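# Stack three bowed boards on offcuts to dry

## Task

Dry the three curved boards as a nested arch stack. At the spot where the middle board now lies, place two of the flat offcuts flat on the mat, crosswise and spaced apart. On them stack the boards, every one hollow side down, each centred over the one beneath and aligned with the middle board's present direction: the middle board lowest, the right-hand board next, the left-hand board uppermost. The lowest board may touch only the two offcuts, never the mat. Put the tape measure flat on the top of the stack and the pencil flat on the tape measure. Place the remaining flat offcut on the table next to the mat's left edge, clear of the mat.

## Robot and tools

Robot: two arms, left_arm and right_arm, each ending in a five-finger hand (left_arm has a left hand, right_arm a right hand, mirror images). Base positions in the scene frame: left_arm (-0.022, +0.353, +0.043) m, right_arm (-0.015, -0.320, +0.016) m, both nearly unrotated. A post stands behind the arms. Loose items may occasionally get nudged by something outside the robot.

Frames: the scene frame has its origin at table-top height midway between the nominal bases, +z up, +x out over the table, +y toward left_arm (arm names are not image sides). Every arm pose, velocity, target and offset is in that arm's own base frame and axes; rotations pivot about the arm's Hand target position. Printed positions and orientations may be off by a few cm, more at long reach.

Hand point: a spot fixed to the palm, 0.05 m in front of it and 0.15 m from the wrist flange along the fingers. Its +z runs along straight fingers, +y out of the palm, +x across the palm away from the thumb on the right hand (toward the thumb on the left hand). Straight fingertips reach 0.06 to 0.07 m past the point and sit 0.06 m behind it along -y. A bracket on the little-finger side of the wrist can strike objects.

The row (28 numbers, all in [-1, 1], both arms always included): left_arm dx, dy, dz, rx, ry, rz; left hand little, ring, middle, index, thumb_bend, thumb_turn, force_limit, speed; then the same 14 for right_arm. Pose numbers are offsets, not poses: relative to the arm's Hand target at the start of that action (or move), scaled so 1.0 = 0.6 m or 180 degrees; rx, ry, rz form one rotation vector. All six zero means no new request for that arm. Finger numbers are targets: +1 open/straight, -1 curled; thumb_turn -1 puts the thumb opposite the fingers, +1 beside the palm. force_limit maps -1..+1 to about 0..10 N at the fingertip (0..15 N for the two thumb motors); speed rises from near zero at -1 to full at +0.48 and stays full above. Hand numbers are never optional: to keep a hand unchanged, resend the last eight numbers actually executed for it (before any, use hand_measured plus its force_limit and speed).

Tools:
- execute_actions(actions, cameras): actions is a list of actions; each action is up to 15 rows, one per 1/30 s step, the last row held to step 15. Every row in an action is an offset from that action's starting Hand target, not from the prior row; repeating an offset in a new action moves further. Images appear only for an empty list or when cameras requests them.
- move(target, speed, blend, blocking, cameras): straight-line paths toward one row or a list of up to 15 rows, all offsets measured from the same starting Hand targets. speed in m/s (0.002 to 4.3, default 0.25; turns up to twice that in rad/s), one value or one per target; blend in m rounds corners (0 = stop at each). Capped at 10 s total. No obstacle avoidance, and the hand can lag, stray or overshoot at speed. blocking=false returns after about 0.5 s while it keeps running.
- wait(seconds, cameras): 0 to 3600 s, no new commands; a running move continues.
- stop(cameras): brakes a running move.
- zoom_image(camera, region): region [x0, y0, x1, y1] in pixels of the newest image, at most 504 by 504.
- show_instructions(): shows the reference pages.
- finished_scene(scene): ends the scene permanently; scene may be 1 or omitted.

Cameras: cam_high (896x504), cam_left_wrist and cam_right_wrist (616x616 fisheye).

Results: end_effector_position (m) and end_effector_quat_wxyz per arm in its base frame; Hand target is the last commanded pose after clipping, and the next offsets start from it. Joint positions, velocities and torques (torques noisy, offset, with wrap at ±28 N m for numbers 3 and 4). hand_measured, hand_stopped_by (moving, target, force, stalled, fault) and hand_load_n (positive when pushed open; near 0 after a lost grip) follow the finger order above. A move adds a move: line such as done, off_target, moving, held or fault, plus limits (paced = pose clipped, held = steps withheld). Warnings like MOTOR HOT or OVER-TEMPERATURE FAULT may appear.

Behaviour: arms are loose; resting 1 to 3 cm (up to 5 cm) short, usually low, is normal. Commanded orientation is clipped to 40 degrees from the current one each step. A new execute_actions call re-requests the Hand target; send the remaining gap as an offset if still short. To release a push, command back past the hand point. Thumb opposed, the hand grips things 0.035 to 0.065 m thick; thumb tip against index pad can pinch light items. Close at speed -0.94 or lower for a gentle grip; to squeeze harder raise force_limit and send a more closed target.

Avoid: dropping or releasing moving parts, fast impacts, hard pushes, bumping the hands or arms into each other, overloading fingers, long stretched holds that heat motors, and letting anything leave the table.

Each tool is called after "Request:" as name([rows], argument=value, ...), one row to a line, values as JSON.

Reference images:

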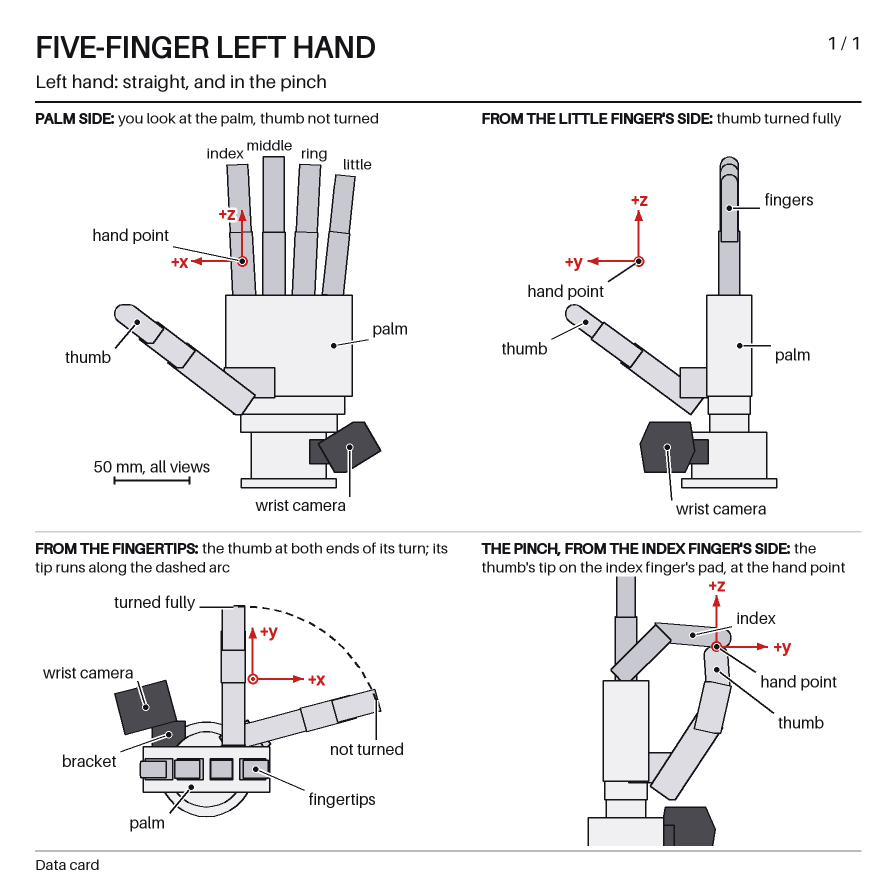

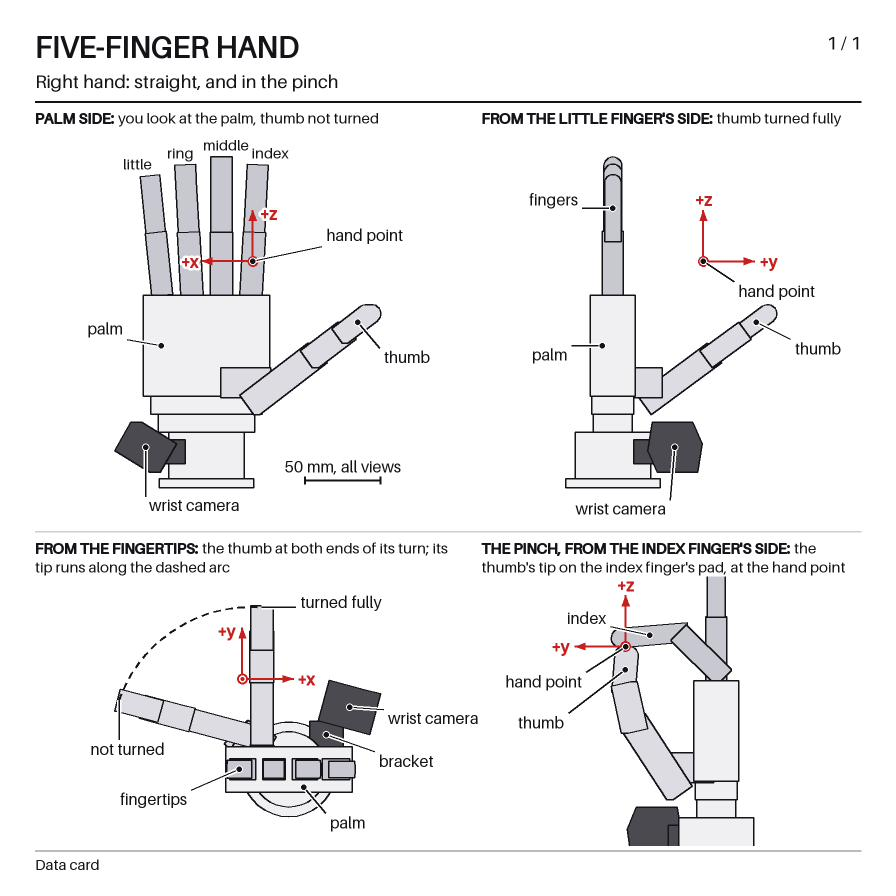

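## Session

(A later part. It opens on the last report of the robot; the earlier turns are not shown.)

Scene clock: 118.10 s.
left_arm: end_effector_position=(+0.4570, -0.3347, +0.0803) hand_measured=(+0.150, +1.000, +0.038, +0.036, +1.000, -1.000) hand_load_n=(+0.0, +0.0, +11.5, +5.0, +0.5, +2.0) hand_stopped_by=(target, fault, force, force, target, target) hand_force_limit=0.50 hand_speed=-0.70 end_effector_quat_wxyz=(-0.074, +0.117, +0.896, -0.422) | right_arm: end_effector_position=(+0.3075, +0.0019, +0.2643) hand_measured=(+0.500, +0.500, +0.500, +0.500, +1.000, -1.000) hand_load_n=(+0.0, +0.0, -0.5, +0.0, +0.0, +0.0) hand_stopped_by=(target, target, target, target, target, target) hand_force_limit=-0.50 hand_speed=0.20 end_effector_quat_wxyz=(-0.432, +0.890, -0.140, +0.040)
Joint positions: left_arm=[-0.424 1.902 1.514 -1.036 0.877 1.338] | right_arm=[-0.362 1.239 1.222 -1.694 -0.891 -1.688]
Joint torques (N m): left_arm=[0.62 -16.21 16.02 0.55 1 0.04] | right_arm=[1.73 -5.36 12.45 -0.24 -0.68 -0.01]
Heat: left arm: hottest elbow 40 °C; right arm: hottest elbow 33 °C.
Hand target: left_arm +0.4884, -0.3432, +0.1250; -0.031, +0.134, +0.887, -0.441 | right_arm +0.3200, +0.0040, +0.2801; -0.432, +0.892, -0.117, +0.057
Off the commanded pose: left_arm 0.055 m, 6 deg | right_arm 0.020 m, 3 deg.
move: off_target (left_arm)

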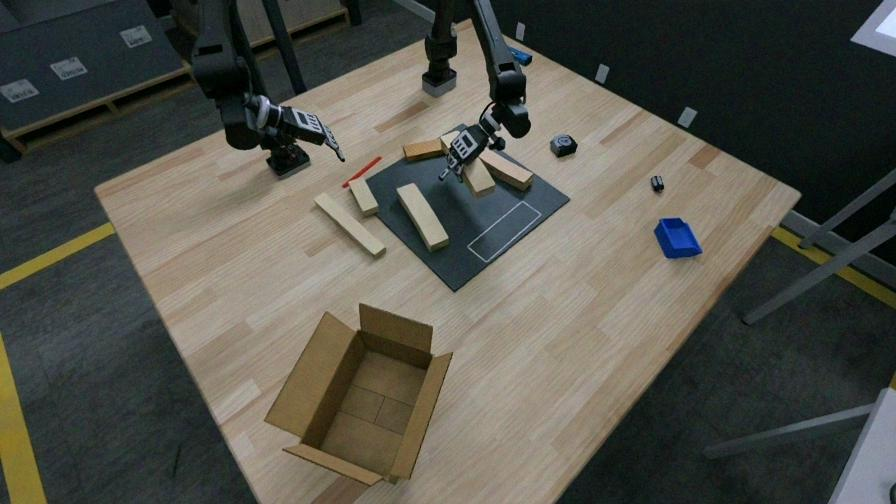

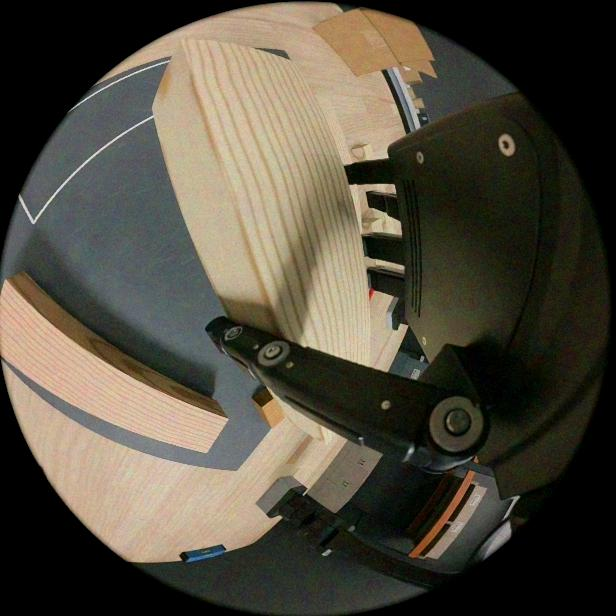

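Request:
move([
  [-0.03,0.02,0.05,-0.0197,-0.0283,0, 0.15,0.5,-0.4,-0.4,1,-1,0.5,-0.7, 0,0,0,0,0,0, 0.5,0.5,0.5,0.5,1,-1,-0.5,0.2],
  [-0.172,0.662,0.03,-0.0197,-0.0283,0.083, 0.15,0.5,-0.4,-0.4,1,-1,0.5,-0.7, 0,0,0,0,0,0, 0.5,0.5,0.5,0.5,1,-1,-0.5,0.2],
], speed=0.12, blend=0.03, cameras=["cam_high","cam_left_wrist"])

Request:
zoom_image(camera="cam_high", region=[440, 20, 640, 220])

Scene clock: 124.40 s.
left_arm: end_effector_position=(+0.3875, +0.0556, +0.1268) hand_measured=(+0.150, +1.000, +0.038, +0.036, +1.000, -1.000) hand_load_n=(+0.0, +0.0, +12.0, +5.0, +1.0, +2.5) hand_stopped_by=(target, fault, force, force, target, target) hand_force_limit=0.50 hand_speed=-0.70 end_effector_quat_wxyz=(+0.069, -0.019, +0.901, -0.428) | right_arm: end_effector_position=(+0.3075, +0.0019, +0.2643) hand_measured=(+0.500, +0.500, +0.500, +0.500, +1.000, -1.000) hand_load_n=(+0.0, +0.0, +0.0, +0.0, +0.0, +0.0) hand_stopped_by=(target, target, target, target, target, target) hand_force_limit=-0.50 hand_speed=0.20 end_effector_quat_wxyz=(-0.432, +0.890, -0.140, +0.040)
Joint positions: left_arm=[0.412 1.571 1.195 -1.475 0.863 2.07] | right_arm=[-0.362 1.239 1.222 -1.694 -0.891 -1.688]
Joint torques (N m): left_arm=[0.38 -11.99 8.95 -0.42 0.68 0.08] | right_arm=[1.73 -5.36 12.48 -0.29 -0.68 -0.01]
Heat: left arm: hottest elbow 40 °C; right arm: hottest elbow 34 °C.
Hand target: left_arm +0.3852, +0.0540, +0.1430; +0.070, +0.038, +0.883, -0.462 | right_arm +0.3200, +0.0040, +0.2801; -0.432, +0.892, -0.117, +0.057
Off the commanded pose: left_arm 0.016 m, 8 deg | right_arm 0.020 m, 3 deg.
joint sent to its limit (left arm) — joint 6 (wrist roll), upper limit. The joint targets are off in position and orientation.
move: off_target (left_arm); blend cut to 0.0271 m at target 1

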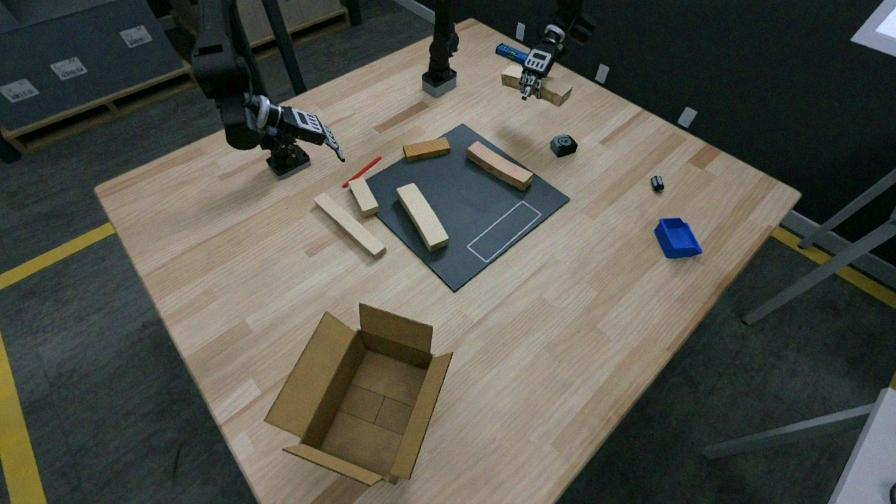

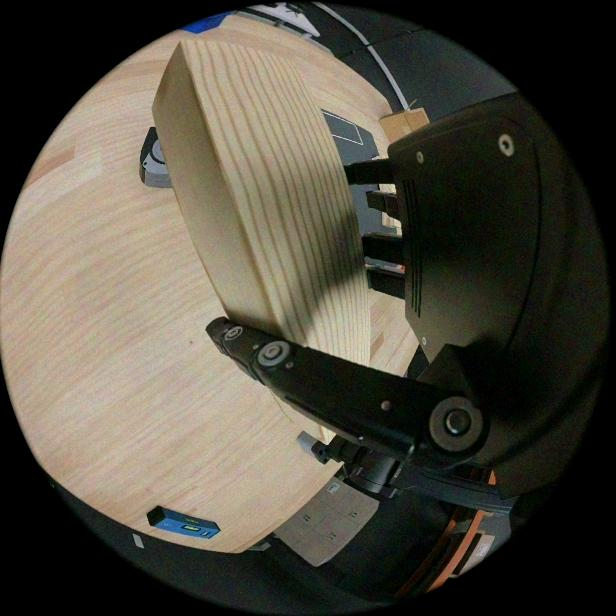

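Scaled by 2.520 from the camera's image (finer frame: 1280x720).

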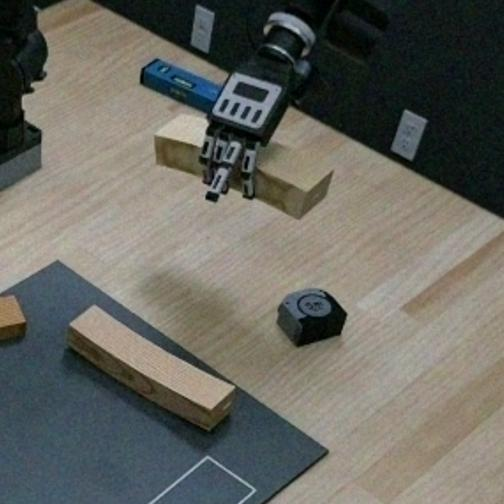

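Request:
move([
  [-0.032,-0.026,-0.14,0.0036,0.0387,0.078, 0.15,0.5,-0.4,-0.4,1,-1,0.5,-0.7, 0,0,0,0,0,0, 0.5,0.5,0.5,0.5,1,-1,-0.5,0.2],
], speed=0.1, cameras=["cam_high","cam_left_wrist"])

Request:
zoom_image(camera="cam_high", region=[470, 40, 610, 180])

Scene clock: 128.73 s.
left_arm: end_effector_position=(+0.3621, +0.0361, +0.0516) hand_measured=(+0.150, +1.000, +0.038, +0.036, +1.000, -1.000) hand_load_n=(+0.0, +0.0, +12.0, +5.0, +0.5, +2.0) hand_stopped_by=(target, fault, force, force, target, target) hand_force_limit=0.50 hand_speed=-0.70 end_effector_quat_wxyz=(+0.062, -0.088, +0.891, -0.442) | right_arm: end_effector_position=(+0.3075, +0.0019, +0.2643) hand_measured=(+0.500, +0.500, +0.500, +0.500, +1.000, -1.000) hand_load_n=(+0.5, +0.0, +0.0, -0.5, +0.0, +0.0) hand_stopped_by=(target, target, target, target, target, target) hand_force_limit=-0.50 hand_speed=0.20 end_effector_quat_wxyz=(-0.432, +0.890, -0.140, +0.040)
Joint positions: left_arm=[0.412 1.591 0.983 -1.188 0.905 1.895] | right_arm=[-0.362 1.239 1.222 -1.694 -0.891 -1.688]
Joint torques (N m): left_arm=[0.85 -9.64 7.79 0.5 1.15 -0.18] | right_arm=[1.67 -5.19 12.48 -0.24 -0.68 -0.02]
Heat: left arm: hottest elbow 39 °C; right arm: hottest elbow 34 °C.
Hand target: left_arm +0.3660, +0.0384, +0.0590; +0.072, -0.098, +0.886, -0.447 | right_arm +0.3200, +0.0040, +0.2801; -0.432, +0.892, -0.117, +0.057
Off the commanded pose: left_arm 0.009 m, 2 deg | right_arm 0.020 m, 3 deg.
move: done

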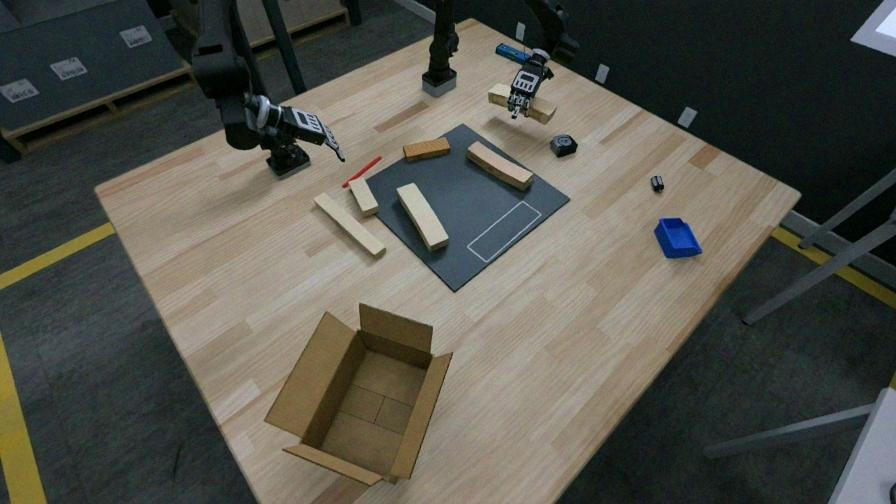

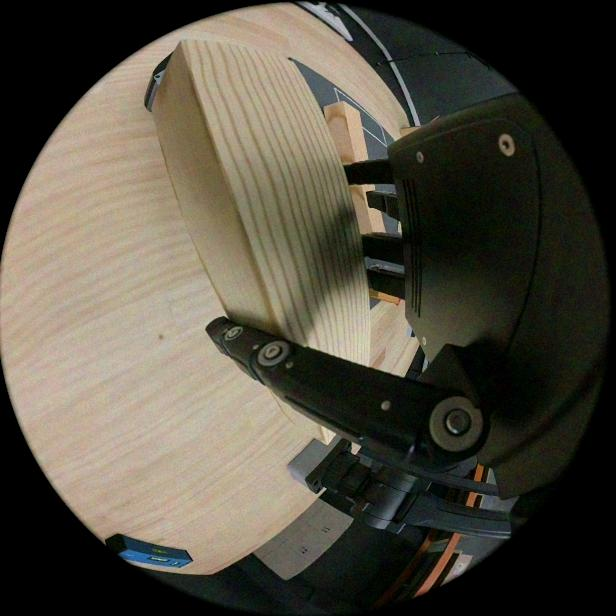

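Scaled by 3.600 from the camera's image (finer frame: 1280x720).

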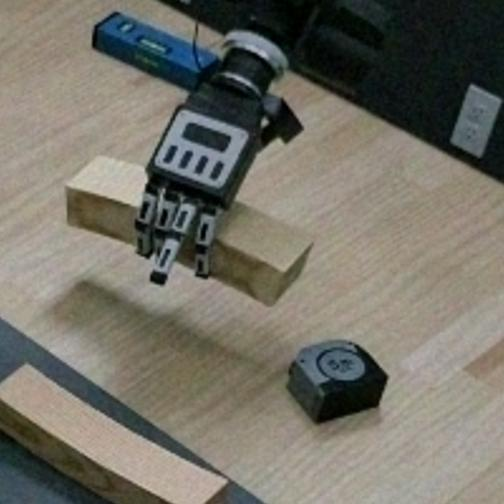

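Request:
move([
  [0.0,0,-0.07,0,-0.0115,0, 0.15,0.5,-0.4,-0.4,1,-1,0.5,-0.7, 0,0,0,0,0,0, 0.5,0.5,0.5,0.5,1,-1,-0.5,0.2],
], speed=0.08, cameras=["cam_high"])

Request:
zoom_image(camera="cam_high", region=[470, 60, 590, 180])

Scene clock: 131.63 s.
left_arm: end_effector_position=(+0.3620, +0.0346, +0.0120) hand_measured=(+0.150, +1.000, +0.038, +0.036, +1.000, -1.000) hand_load_n=(+0.0, +0.0, +12.0, +5.0, +0.5, +2.5) hand_stopped_by=(target, fault, force, force, target, target) hand_force_limit=0.50 hand_speed=-0.70 end_effector_quat_wxyz=(+0.077, -0.084, +0.889, -0.443) | right_arm: end_effector_position=(+0.3075, +0.0019, +0.2643) hand_measured=(+0.500, +0.500, +0.500, +0.500, +1.000, -1.000) hand_load_n=(+0.0, +0.0, +0.0, -0.5, +0.0, +0.0) hand_stopped_by=(target, target, target, target, target, target) hand_force_limit=-0.50 hand_speed=0.20 end_effector_quat_wxyz=(-0.432, +0.890, -0.140, +0.040)
Joint positions: left_arm=[0.415 1.643 0.919 -1.044 0.919 1.895] | right_arm=[-0.362 1.239 1.222 -1.694 -0.891 -1.688]
Joint torques (N m): left_arm=[0.79 -9.76 7.09 0.84 1.23 -0.05] | right_arm=[1.55 -5.36 12.45 -0.27 -0.68 -0.01]
Heat: left arm: hottest elbow 39 °C; right arm: hottest elbow 34 °C.
Hand target: left_arm +0.3660, +0.0384, +0.0170; +0.088, -0.090, +0.885, -0.448 | right_arm +0.3200, +0.0040, +0.2801; -0.432, +0.892, -0.117, +0.057
Off the commanded pose: left_arm 0.007 m, 2 deg | right_arm 0.020 m, 3 deg.
move: done

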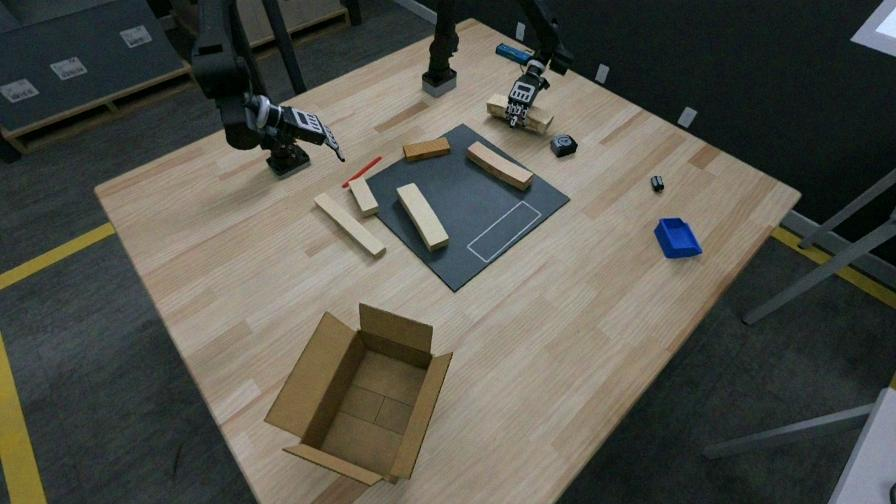

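Scaled by 4.200 from the camera's image (finer frame: 1280x720).

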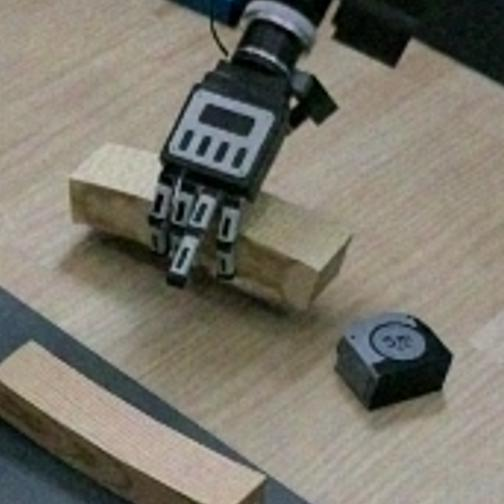

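Request:
move([
  [0.0,0,-0.038,0,0,0, 0.15,0.5,-0.4,-0.4,1,-1,0.5,-0.7, 0,0,0,0,0,0, 0.5,0.5,0.5,0.5,1,-1,-0.5,0.2],
], speed=0.03, cameras=["cam_high"])

Request:
zoom_image(camera="cam_high", region=[470, 60, 590, 180])

Scene clock: 133.67 s.
left_arm: end_effector_position=(+0.3626, +0.0349, -0.0097) hand_measured=(+0.150, +1.000, +0.038, +0.036, +1.000, -1.000) hand_load_n=(+0.0, +0.0, +11.5, +5.0, +1.0, +2.5) hand_stopped_by=(target, fault, force, force, target, target) hand_force_limit=0.50 hand_speed=-0.70 end_effector_quat_wxyz=(+0.078, -0.083, +0.889, -0.443) | right_arm: end_effector_position=(+0.3075, +0.0019, +0.2643) hand_measured=(+0.500, +0.500, +0.500, +0.500, +1.000, -1.000) hand_load_n=(+0.0, +0.0, +0.0, +0.0, +0.0, +0.0) hand_stopped_by=(target, target, target, target, target, target) hand_force_limit=-0.50 hand_speed=0.20 end_effector_quat_wxyz=(-0.432, +0.890, -0.140, +0.040)
Joint positions: left_arm=[0.415 1.686 0.901 -0.979 0.919 1.895] | right_arm=[-0.362 1.239 1.222 -1.694 -0.891 -1.688]
Joint torques (N m): left_arm=[0.97 -10.05 6.49 0.77 1.22 -0.05] | right_arm=[1.73 -5.3 12.48 -0.28 -0.68 -0.02]
Heat: left arm: hottest elbow 39 °C; right arm: hottest elbow 34 °C.
Hand target: left_arm +0.3660, +0.0384, -0.0058; +0.088, -0.090, +0.885, -0.448 | right_arm +0.3200, +0.0040, +0.2801; -0.432, +0.892, -0.117, +0.057
Off the commanded pose: left_arm 0.006 m, 2 deg | right_arm 0.020 m, 3 deg.
move: done

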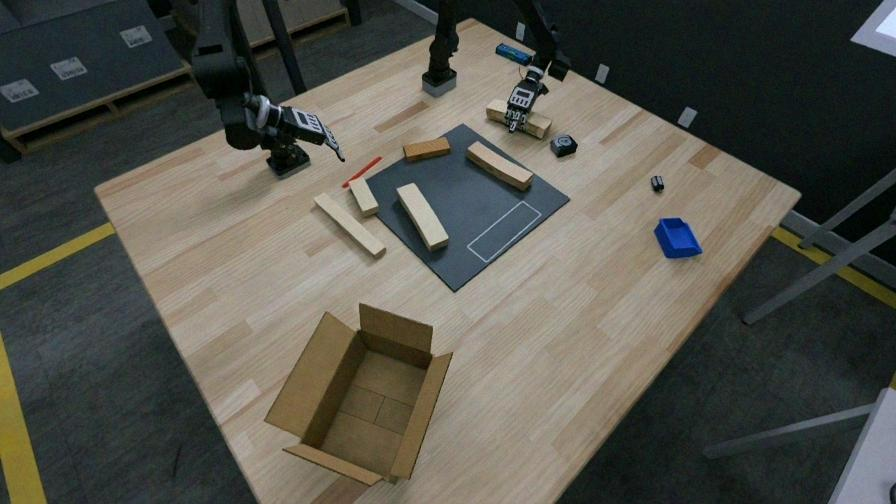

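Scaled by 4.200 from the camera's image (finer frame: 1280x720).

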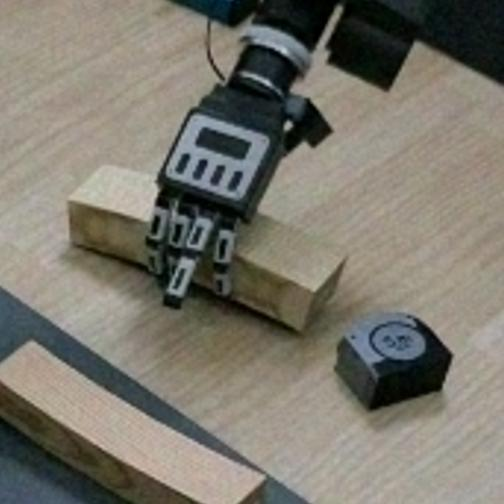

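Request:
move([
  [0.0,0,-0.012,0,0,0, 0.15,0.5,-0.4,-0.4,1,-1,0.5,-0.7, 0,0,0,0,0,0, 0.5,0.5,0.5,0.5,1,-1,-0.5,0.2],
], speed=0.02, cameras=["cam_high"])

Request:
zoom_image(camera="cam_high", region=[470, 80, 570, 180])

Scene clock: 135.40 s.
left_arm: end_effector_position=(+0.3633, +0.0348, -0.0150) hand_measured=(+0.150, +1.000, +0.038, +0.036, +1.000, -1.000) hand_load_n=(+0.0, +0.0, +11.0, +5.0, +0.5, +2.5) hand_stopped_by=(target, fault, force, force, target, target) hand_force_limit=0.50 hand_speed=-0.70 end_effector_quat_wxyz=(+0.078, -0.086, +0.889, -0.443) | right_arm: end_effector_position=(+0.3075, +0.0019, +0.2643) hand_measured=(+0.500, +0.500, +0.500, +0.500, +1.000, -1.000) hand_load_n=(+0.0, +0.0, -0.5, +0.0, +0.0, +0.0) hand_stopped_by=(target, target, target, target, target, target) hand_force_limit=-0.50 hand_speed=0.20 end_effector_quat_wxyz=(-0.432, +0.890, -0.140, +0.040)
Joint positions: left_arm=[0.415 1.698 0.898 -0.961 0.92 1.887] | right_arm=[-0.362 1.239 1.222 -1.694 -0.891 -1.688]
Joint torques (N m): left_arm=[0.21 -9.47 6.24 1.02 1.16 -0.04] | right_arm=[1.73 -5.3 12.46 -0.27 -0.68 -0.01]
Heat: left arm: hottest elbow 39 °C; right arm: hottest elbow 34 °C.
Hand target: left_arm +0.3660, +0.0384, -0.0130; +0.088, -0.090, +0.885, -0.448 | right_arm +0.3200, +0.0040, +0.2801; -0.432, +0.892, -0.117, +0.057
Off the commanded pose: left_arm 0.005 m, 1 deg | right_arm 0.020 m, 3 deg.
move: done

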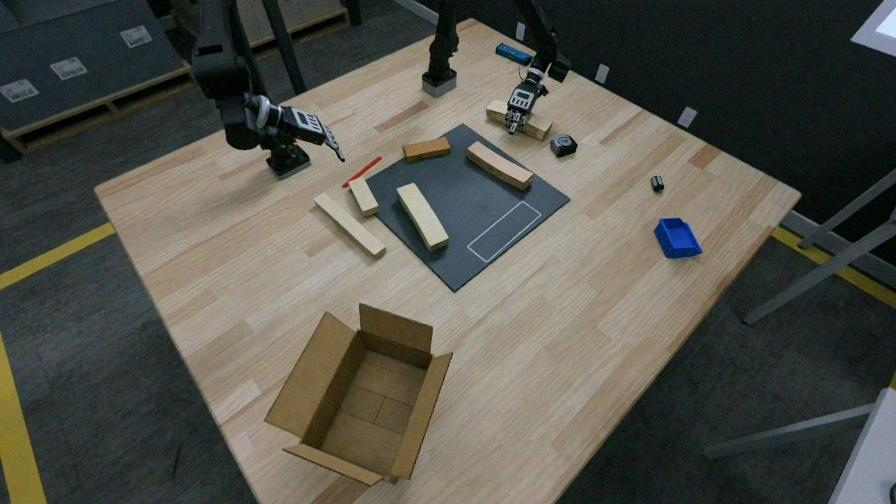

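Scaled by 5.040 from the camera's image (finer frame: 1280x720).

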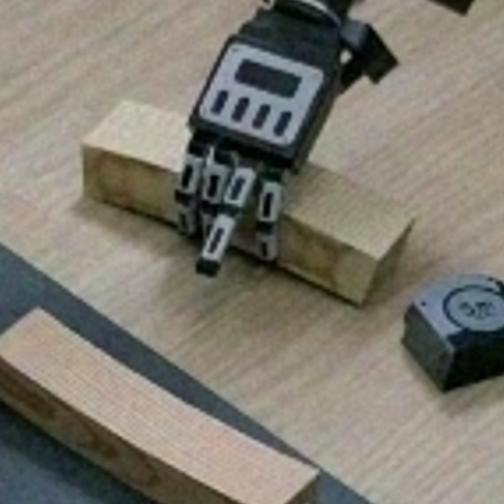

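Request:
move([
  [0.0,0,0,0,0,0, 0.3,0.5,0.3,0.3,1,-1,0.5,-0.5, 0,0,0,0,0,0, 0.5,0.5,0.5,0.5,1,-1,-0.5,0.2],
], speed=0.02, cameras=["cam_high","cam_left_wrist"])

Request:
zoom_image(camera="cam_high", region=[470, 80, 570, 180])

Scene clock: 136.77 s.
left_arm: end_effector_position=(+0.3639, +0.0343, -0.0142) hand_measured=(+0.300, +1.000, +0.300, +0.300, +1.000, -1.000) hand_load_n=(+0.0, +0.0, +0.0, +0.0, +0.0, +0.0) hand_stopped_by=(target, fault, target, target, target, target) hand_force_limit=0.50 hand_speed=-0.50 end_effector_quat_wxyz=(+0.080, -0.087, +0.887, -0.446) | right_arm: end_effector_position=(+0.3075, +0.0019, +0.2643) hand_measured=(+0.500, +0.500, +0.500, +0.500, +1.000, -1.000) hand_load_n=(+0.0, +0.0, +0.0, +0.0, +0.0, +0.0) hand_stopped_by=(target, target, target, target, target, target) hand_force_limit=-0.50 hand_speed=0.20 end_effector_quat_wxyz=(-0.432, +0.890, -0.140, +0.040)
Joint positions: left_arm=[0.416 1.698 0.898 -0.961 0.928 1.887] | right_arm=[-0.362 1.239 1.222 -1.694 -0.891 -1.688]
Joint torques (N m): left_arm=[0.56 -9.58 6.24 0.8 0.79 -0.04] | right_arm=[1.67 -5.3 12.45 -0.27 -0.68 -0.01]
Heat: left arm: hottest elbow 39 °C; right arm: hottest elbow 34 °C.
Hand target: left_arm +0.3660, +0.0384, -0.0130; +0.088, -0.090, +0.885, -0.448 | right_arm +0.3200, +0.0040, +0.2801; -0.432, +0.892, -0.117, +0.057
Off the commanded pose: left_arm 0.005 m, 1 deg | right_arm 0.020 m, 3 deg.
move: done

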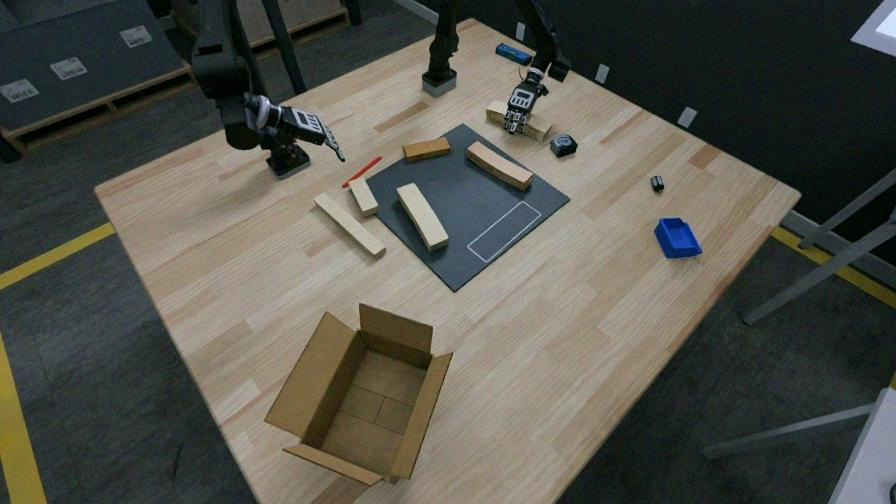

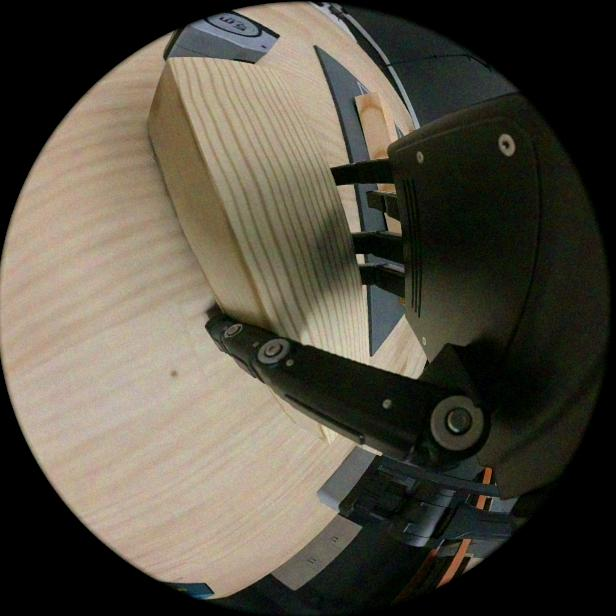

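Scaled by 5.040 from the camera's image (finer frame: 1280x720).

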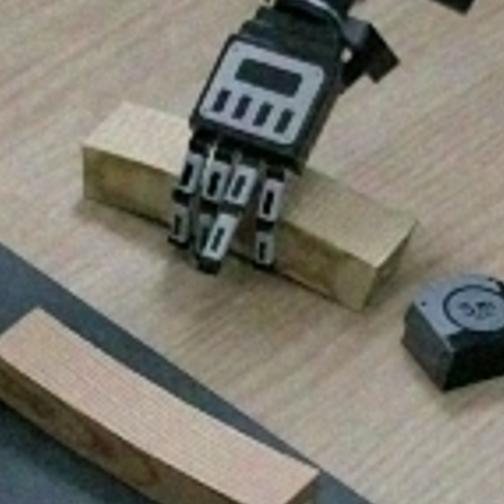

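Request:
move([
  [0.0,0,0.2,0,0,0, 0.5,0.5,0.5,0.5,1,-1,0.0,0.2, 0,0,0,0,0,0, 0.5,0.5,0.5,0.5,1,-1,-0.5,0.2],
  [-0.1765,-0.579,0.15,-0.0047,0.0284,0.2897, 0.5,0.5,0.5,0.5,1,-1,0.0,0.2, 0,0,0,0,0,0, 0.5,0.5,0.5,0.5,1,-1,-0.5,0.2],
], speed=0.15, blend=0.02, cameras=["cam_high","cam_left_wrist"])

Request:
zoom_image(camera="cam_high", region=[380, 60, 580, 260])

Scene clock: 146.20 s.
left_arm: end_effector_position=(+0.2466, -0.2869, +0.0524) hand_measured=(+0.500, +1.000, +0.500, +0.500, +1.000, -1.000) hand_load_n=(+0.0, +0.0, +0.0, +0.0, +0.0, +0.0) hand_stopped_by=(target, fault, target, target, target, target) hand_force_limit=0.00 hand_speed=0.20 end_effector_quat_wxyz=(+0.236, -0.489, +0.767, -0.343) | right_arm: end_effector_position=(+0.3075, +0.0019, +0.2643) hand_measured=(+0.500, +0.500, +0.500, +0.500, +1.000, -1.000) hand_load_n=(+0.0, +0.0, +0.0, +0.0, +0.0, +0.0) hand_stopped_by=(target, target, target, target, target, target) hand_force_limit=-0.50 hand_speed=0.20 end_effector_quat_wxyz=(-0.432, +0.890, -0.140, +0.040)
Joint positions: left_arm=[-0.94 1.086 0.476 -0.178 -0.399 -0.339] | right_arm=[-0.362 1.239 1.222 -1.694 -0.891 -1.688]
Joint torques (N m): left_arm=[-1.08 -3.84 14.17 1.77 -0.44 -0.15] | right_arm=[1.67 -5.42 12.45 -0.28 -0.68 -0.02]
Heat: left arm: hottest elbow 38 °C; right arm: hottest elbow 34 °C.
Hand target: left_arm +0.2601, -0.3090, +0.0770; +0.237, -0.490, +0.755, -0.366 | right_arm +0.3200, +0.0040, +0.2801; -0.432, +0.892, -0.117, +0.057
Off the commanded pose: left_arm 0.036 m, 3 deg | right_arm 0.020 m, 3 deg.
move: off_target (left_arm)

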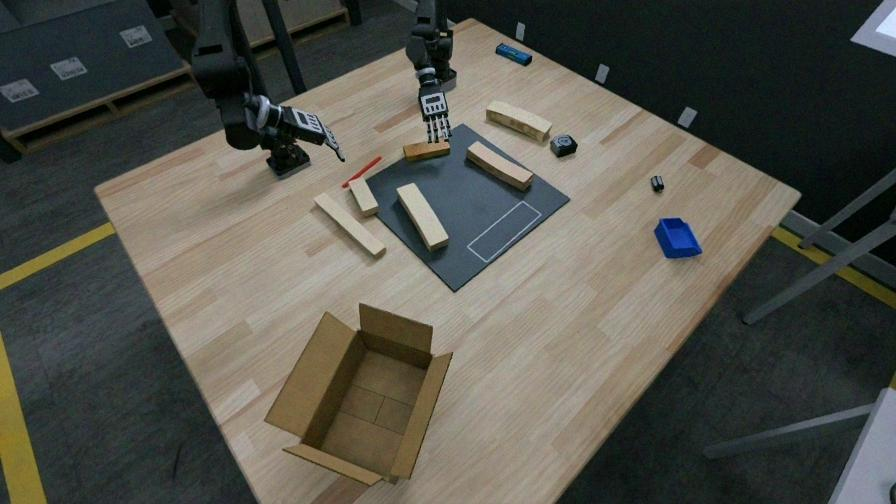

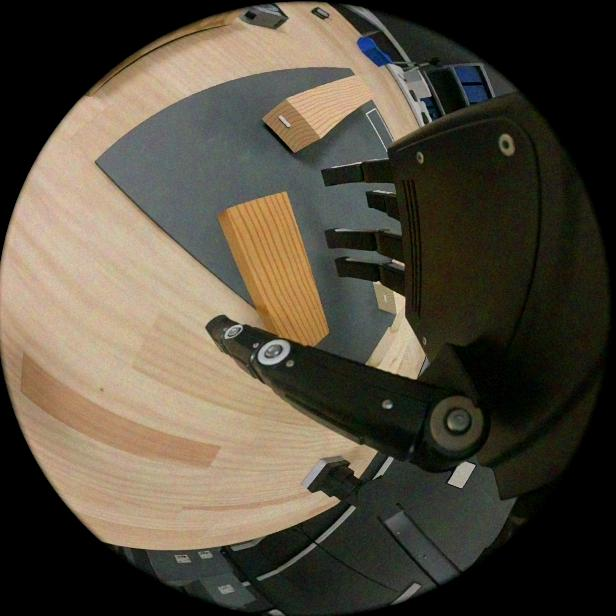

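Scaled by 2.520 from the camera's image (finer frame: 1280x720).

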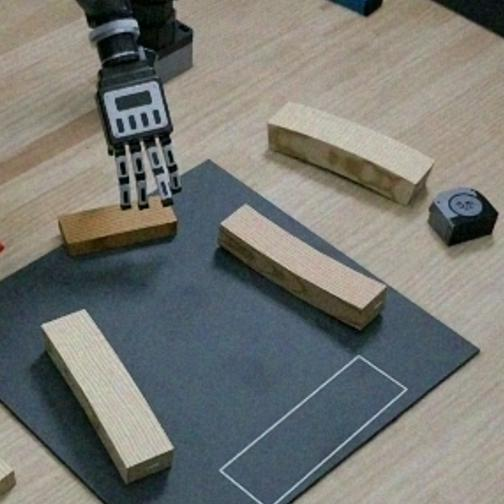

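Request:
move([
  [0.022,-0.033,-0.06,-0.0136,-0.0092,0.001, 0.5,0.5,0.5,0.5,1,-1,0.0,0.2, 0,0,0,0,0,0, 0.5,0.5,0.5,0.5,1,-1,-0.5,0.2],
], speed=0.08, cameras=["cam_high","cam_left_wrist"])

Request:
zoom_image(camera="cam_high", region=[390, 80, 490, 180])

Request:
zoom_image(camera="cam_left_wrist", region=[180, 160, 420, 400])

Scene clock: 149.23 s.
left_arm: end_effector_position=(+0.2668, -0.3135, +0.0295) hand_measured=(+0.500, +1.000, +0.500, +0.500, +1.000, -1.000) hand_load_n=(+0.0, +0.0, +0.0, +0.0, +0.0, +0.0) hand_stopped_by=(target, fault, target, target, target, target) hand_force_limit=0.00 hand_speed=0.20 end_effector_quat_wxyz=(+0.238, -0.492, +0.752, -0.369) | right_arm: end_effector_position=(+0.3075, +0.0019, +0.2643) hand_measured=(+0.500, +0.500, +0.500, +0.500, +1.000, -1.000) hand_load_n=(+0.0, +0.0, +0.0, +0.0, +0.0, +0.0) hand_stopped_by=(target, target, target, target, target, target) hand_force_limit=-0.50 hand_speed=0.20 end_effector_quat_wxyz=(-0.432, +0.890, -0.140, +0.040)
Joint positions: left_arm=[-0.94 1.243 0.476 0.035 -0.404 -0.345] | right_arm=[-0.362 1.239 1.222 -1.694 -0.891 -1.688]
Joint torques (N m): left_arm=[-0.5 -4.72 10.18 3 -0.4 -0.17] | right_arm=[1.73 -5.36 12.46 -0.25 -0.68 -0.01]
Heat: left arm: hottest elbow 38 °C; right arm: hottest elbow 34 °C.
Hand target: left_arm +0.2733, -0.3288, +0.0410; +0.238, -0.491, +0.743, -0.388 | right_arm +0.3200, +0.0040, +0.2801; -0.432, +0.892, -0.117, +0.057
Off the commanded pose: left_arm 0.020 m, 3 deg | right_arm 0.020 m, 3 deg.
move: off_target (left_arm)

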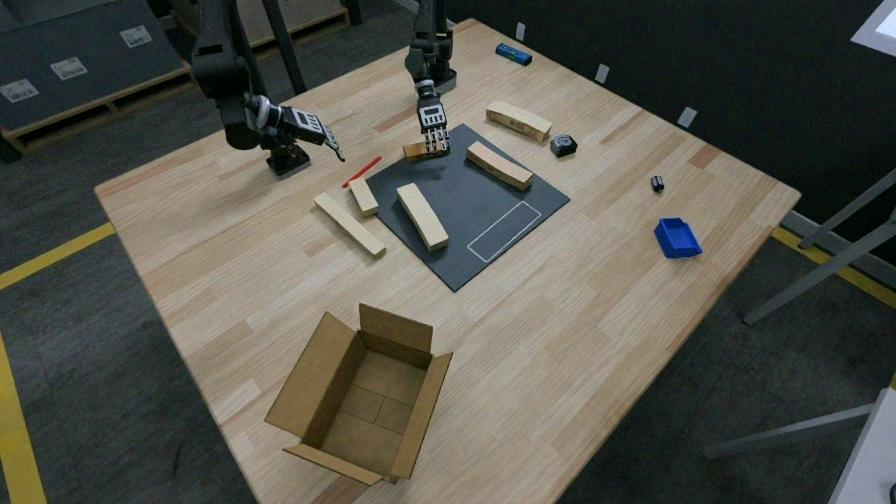

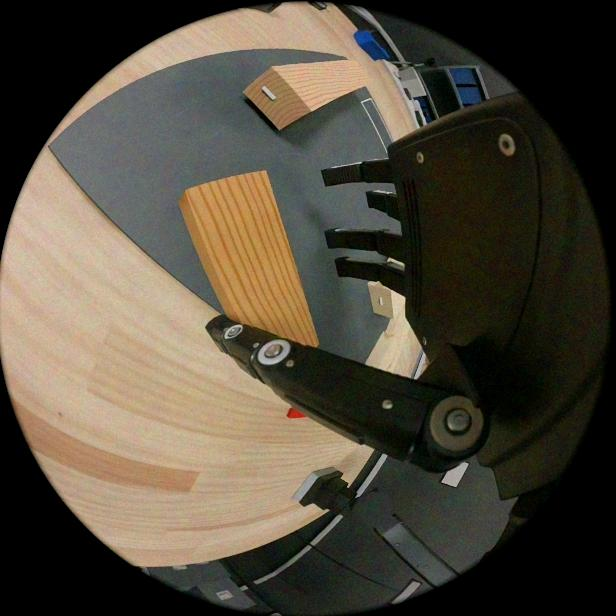

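Scaled by 5.040 from the camera's image (finer frame: 1280x720).

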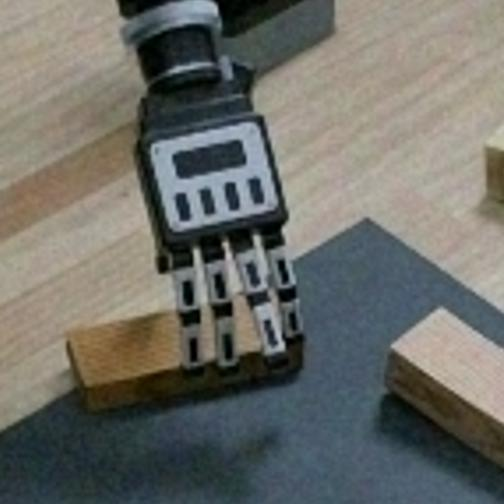

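Scaled by 2.100 from the camera's image (finer frame: 880x880).

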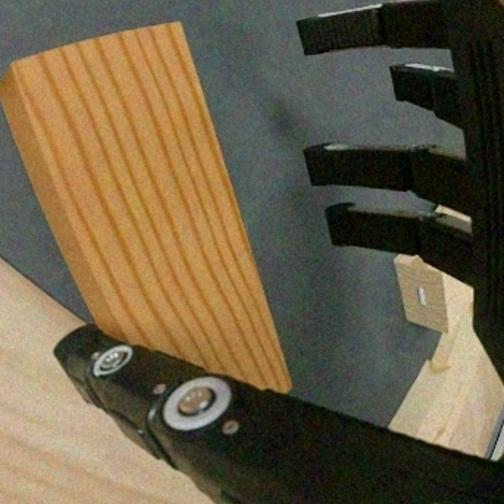

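Request:
move([
  [-0.0155,0.018,-0.085,0,0,0, 0.5,0.5,0.5,0.5,1,-1,0.0,0.2, 0,0,0,0,0,0, 0.5,0.5,0.5,0.5,1,-1,-0.5,0.2],
], speed=0.06, cameras=["cam_high","cam_left_wrist"])

Request:
zoom_image(camera="cam_high", region=[390, 80, 490, 180])

Request:
zoom_image(camera="cam_left_wrist", region=[180, 160, 420, 400])

Scene clock: 152.23 s.
left_arm: end_effector_position=(+0.2675, -0.3141, -0.0080) hand_measured=(+0.500, +1.000, +0.500, +0.500, +1.000, -1.000) hand_load_n=(+0.0, +0.0, -0.5, +0.0, +0.0, +0.0) hand_stopped_by=(target, fault, target, target, target, target) hand_force_limit=0.00 hand_speed=0.20 end_effector_quat_wxyz=(+0.240, -0.492, +0.744, -0.382) | right_arm: end_effector_position=(+0.3075, +0.0019, +0.2643) hand_measured=(+0.500, +0.500, +0.500, +0.500, +1.000, -1.000) hand_load_n=(+0.0, +0.0, +0.0, +0.0, -0.5, +0.0) hand_stopped_by=(target, target, target, target, target, target) hand_force_limit=-0.50 hand_speed=0.20 end_effector_quat_wxyz=(-0.432, +0.890, -0.140, +0.040)
Joint positions: left_arm=[-0.941 1.372 0.414 0.256 -0.408 -0.348] | right_arm=[-0.362 1.239 1.222 -1.694 -0.891 -1.688]
Joint torques (N m): left_arm=[-1.14 -5.13 6.35 2.96 -0.38 -0.16] | right_arm=[1.73 -5.3 12.42 -0.27 -0.68 -0.01]
Heat: left arm: hottest elbow 38 °C; right arm: hottest elbow 34 °C.
Hand target: left_arm +0.2640, -0.3180, -0.0100; +0.238, -0.491, +0.743, -0.388 | right_arm +0.3200, +0.0040, +0.2801; -0.432, +0.892, -0.117, +0.057
Off the commanded pose: left_arm 0.006 m, 1 deg | right_arm 0.020 m, 3 deg.
move: done

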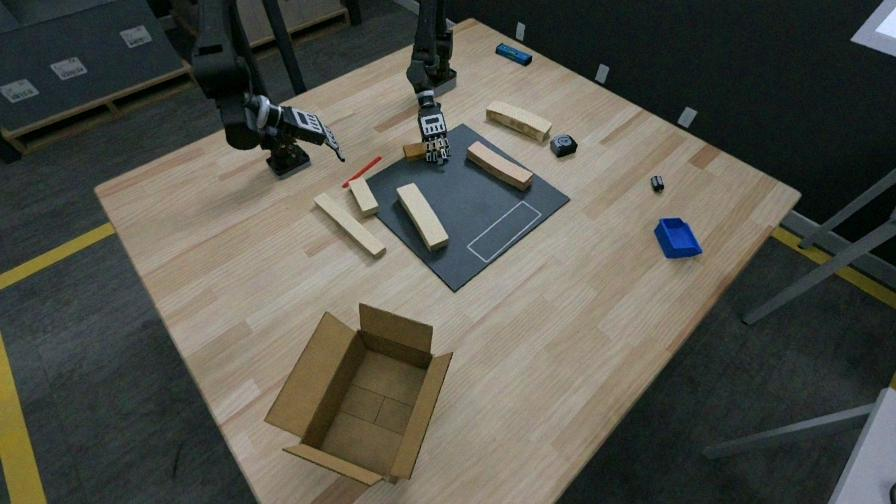

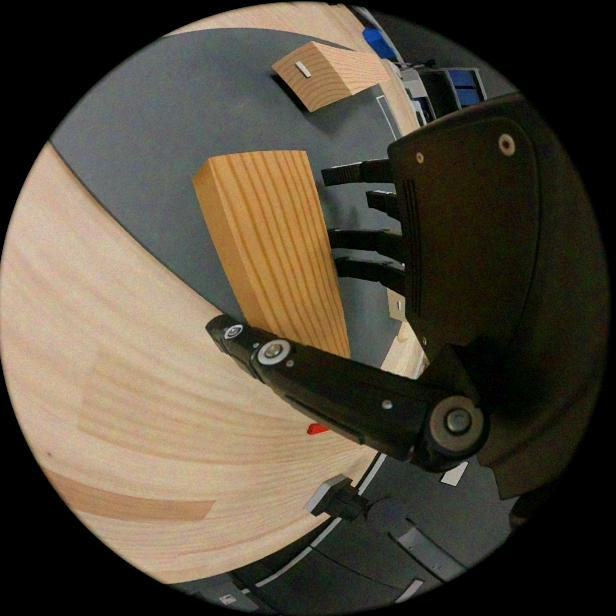

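Scaled by 5.040 from the camera's image (finer frame: 1280x720).

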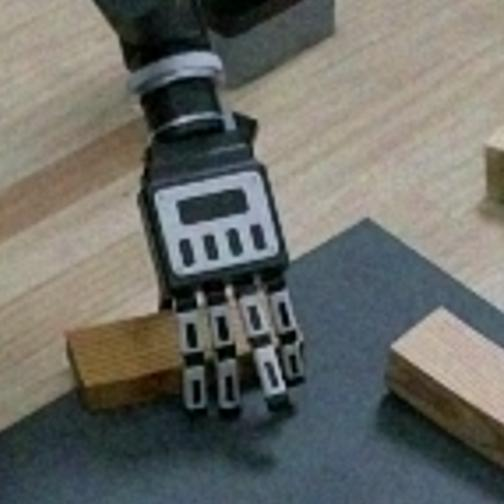

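Scaled by 2.100 from the camera's image (finer frame: 880x880).

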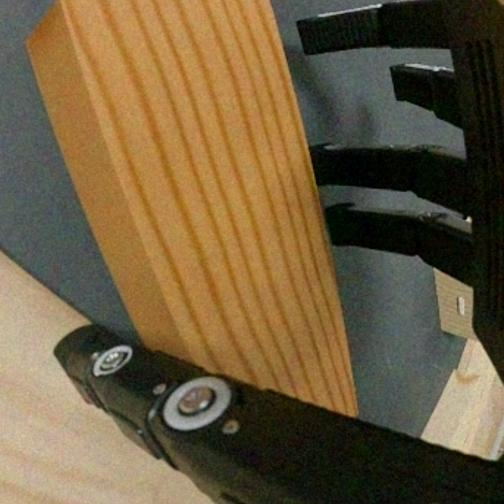

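Request:
move([
  [0,0,-0.022,0,0,0, 0.5,0.5,0.5,0.5,1,-1,0.0,0.2, 0,0,0,0,0,0, 0.5,0.5,0.5,0.5,1,-1,-0.5,0.2],
], speed=0.04, cameras=["cam_high","cam_left_wrist"])

Request:
zoom_image(camera="cam_high", region=[390, 80, 490, 180])

Scene clock: 154.53 s.
left_arm: end_effector_position=(+0.2688, -0.3152, -0.0102) hand_measured=(+0.500, +1.000, +0.500, +0.500, +1.000, -1.000) hand_load_n=(+0.0, +0.0, -8.0, +0.0, +0.0, +0.0) hand_stopped_by=(target, fault, target, target, target, target) hand_force_limit=0.00 hand_speed=0.20 end_effector_quat_wxyz=(+0.248, -0.489, +0.738, -0.394) | right_arm: end_effector_position=(+0.3075, +0.0019, +0.2643) hand_measured=(+0.500, +0.500, +0.500, +0.500, +1.000, -1.000) hand_load_n=(+0.0, +0.0, +0.0, +0.0, +0.0, +0.0) hand_stopped_by=(target, target, target, target, target, target) hand_force_limit=-0.50 hand_speed=0.20 end_effector_quat_wxyz=(-0.432, +0.890, -0.140, +0.040)
Joint positions: left_arm=[-0.95 1.392 0.398 0.322 -0.428 -0.342] | right_arm=[-0.362 1.239 1.222 -1.694 -0.891 -1.688]
Joint torques (N m): left_arm=[-0.62 -3.08 6.15 2.81 0.11 -0.16] | right_arm=[1.73 -5.3 12.46 -0.24 -0.67 -0.01]
Heat: left arm: hottest elbow 37 °C; right arm: hottest elbow 35 °C.
Hand target: left_arm +0.2640, -0.3180, -0.0232; +0.238, -0.491, +0.743, -0.388 | right_arm +0.3200, +0.0040, +0.2801; -0.432, +0.892, -0.117, +0.057
Off the commanded pose: left_arm 0.014 m, 1 deg | right_arm 0.020 m, 3 deg.
move: off_target (left_arm)

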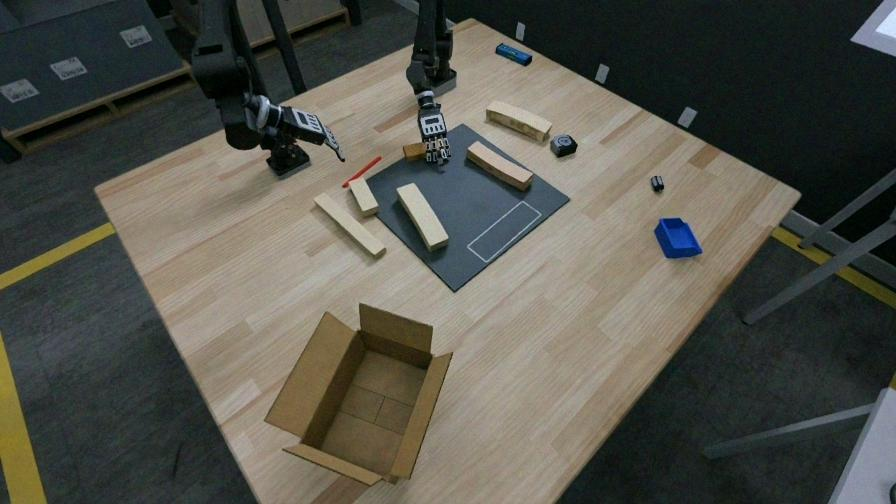

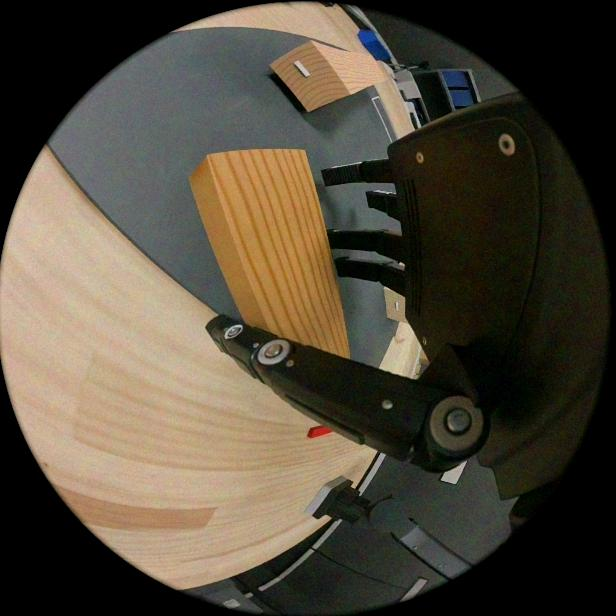

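Scaled by 5.040 from the camera's image (finer frame: 1280x720).

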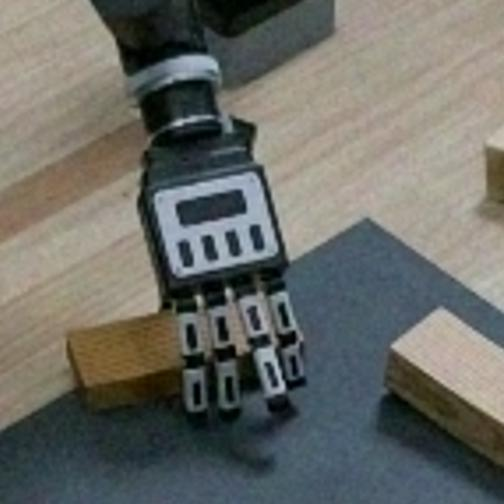

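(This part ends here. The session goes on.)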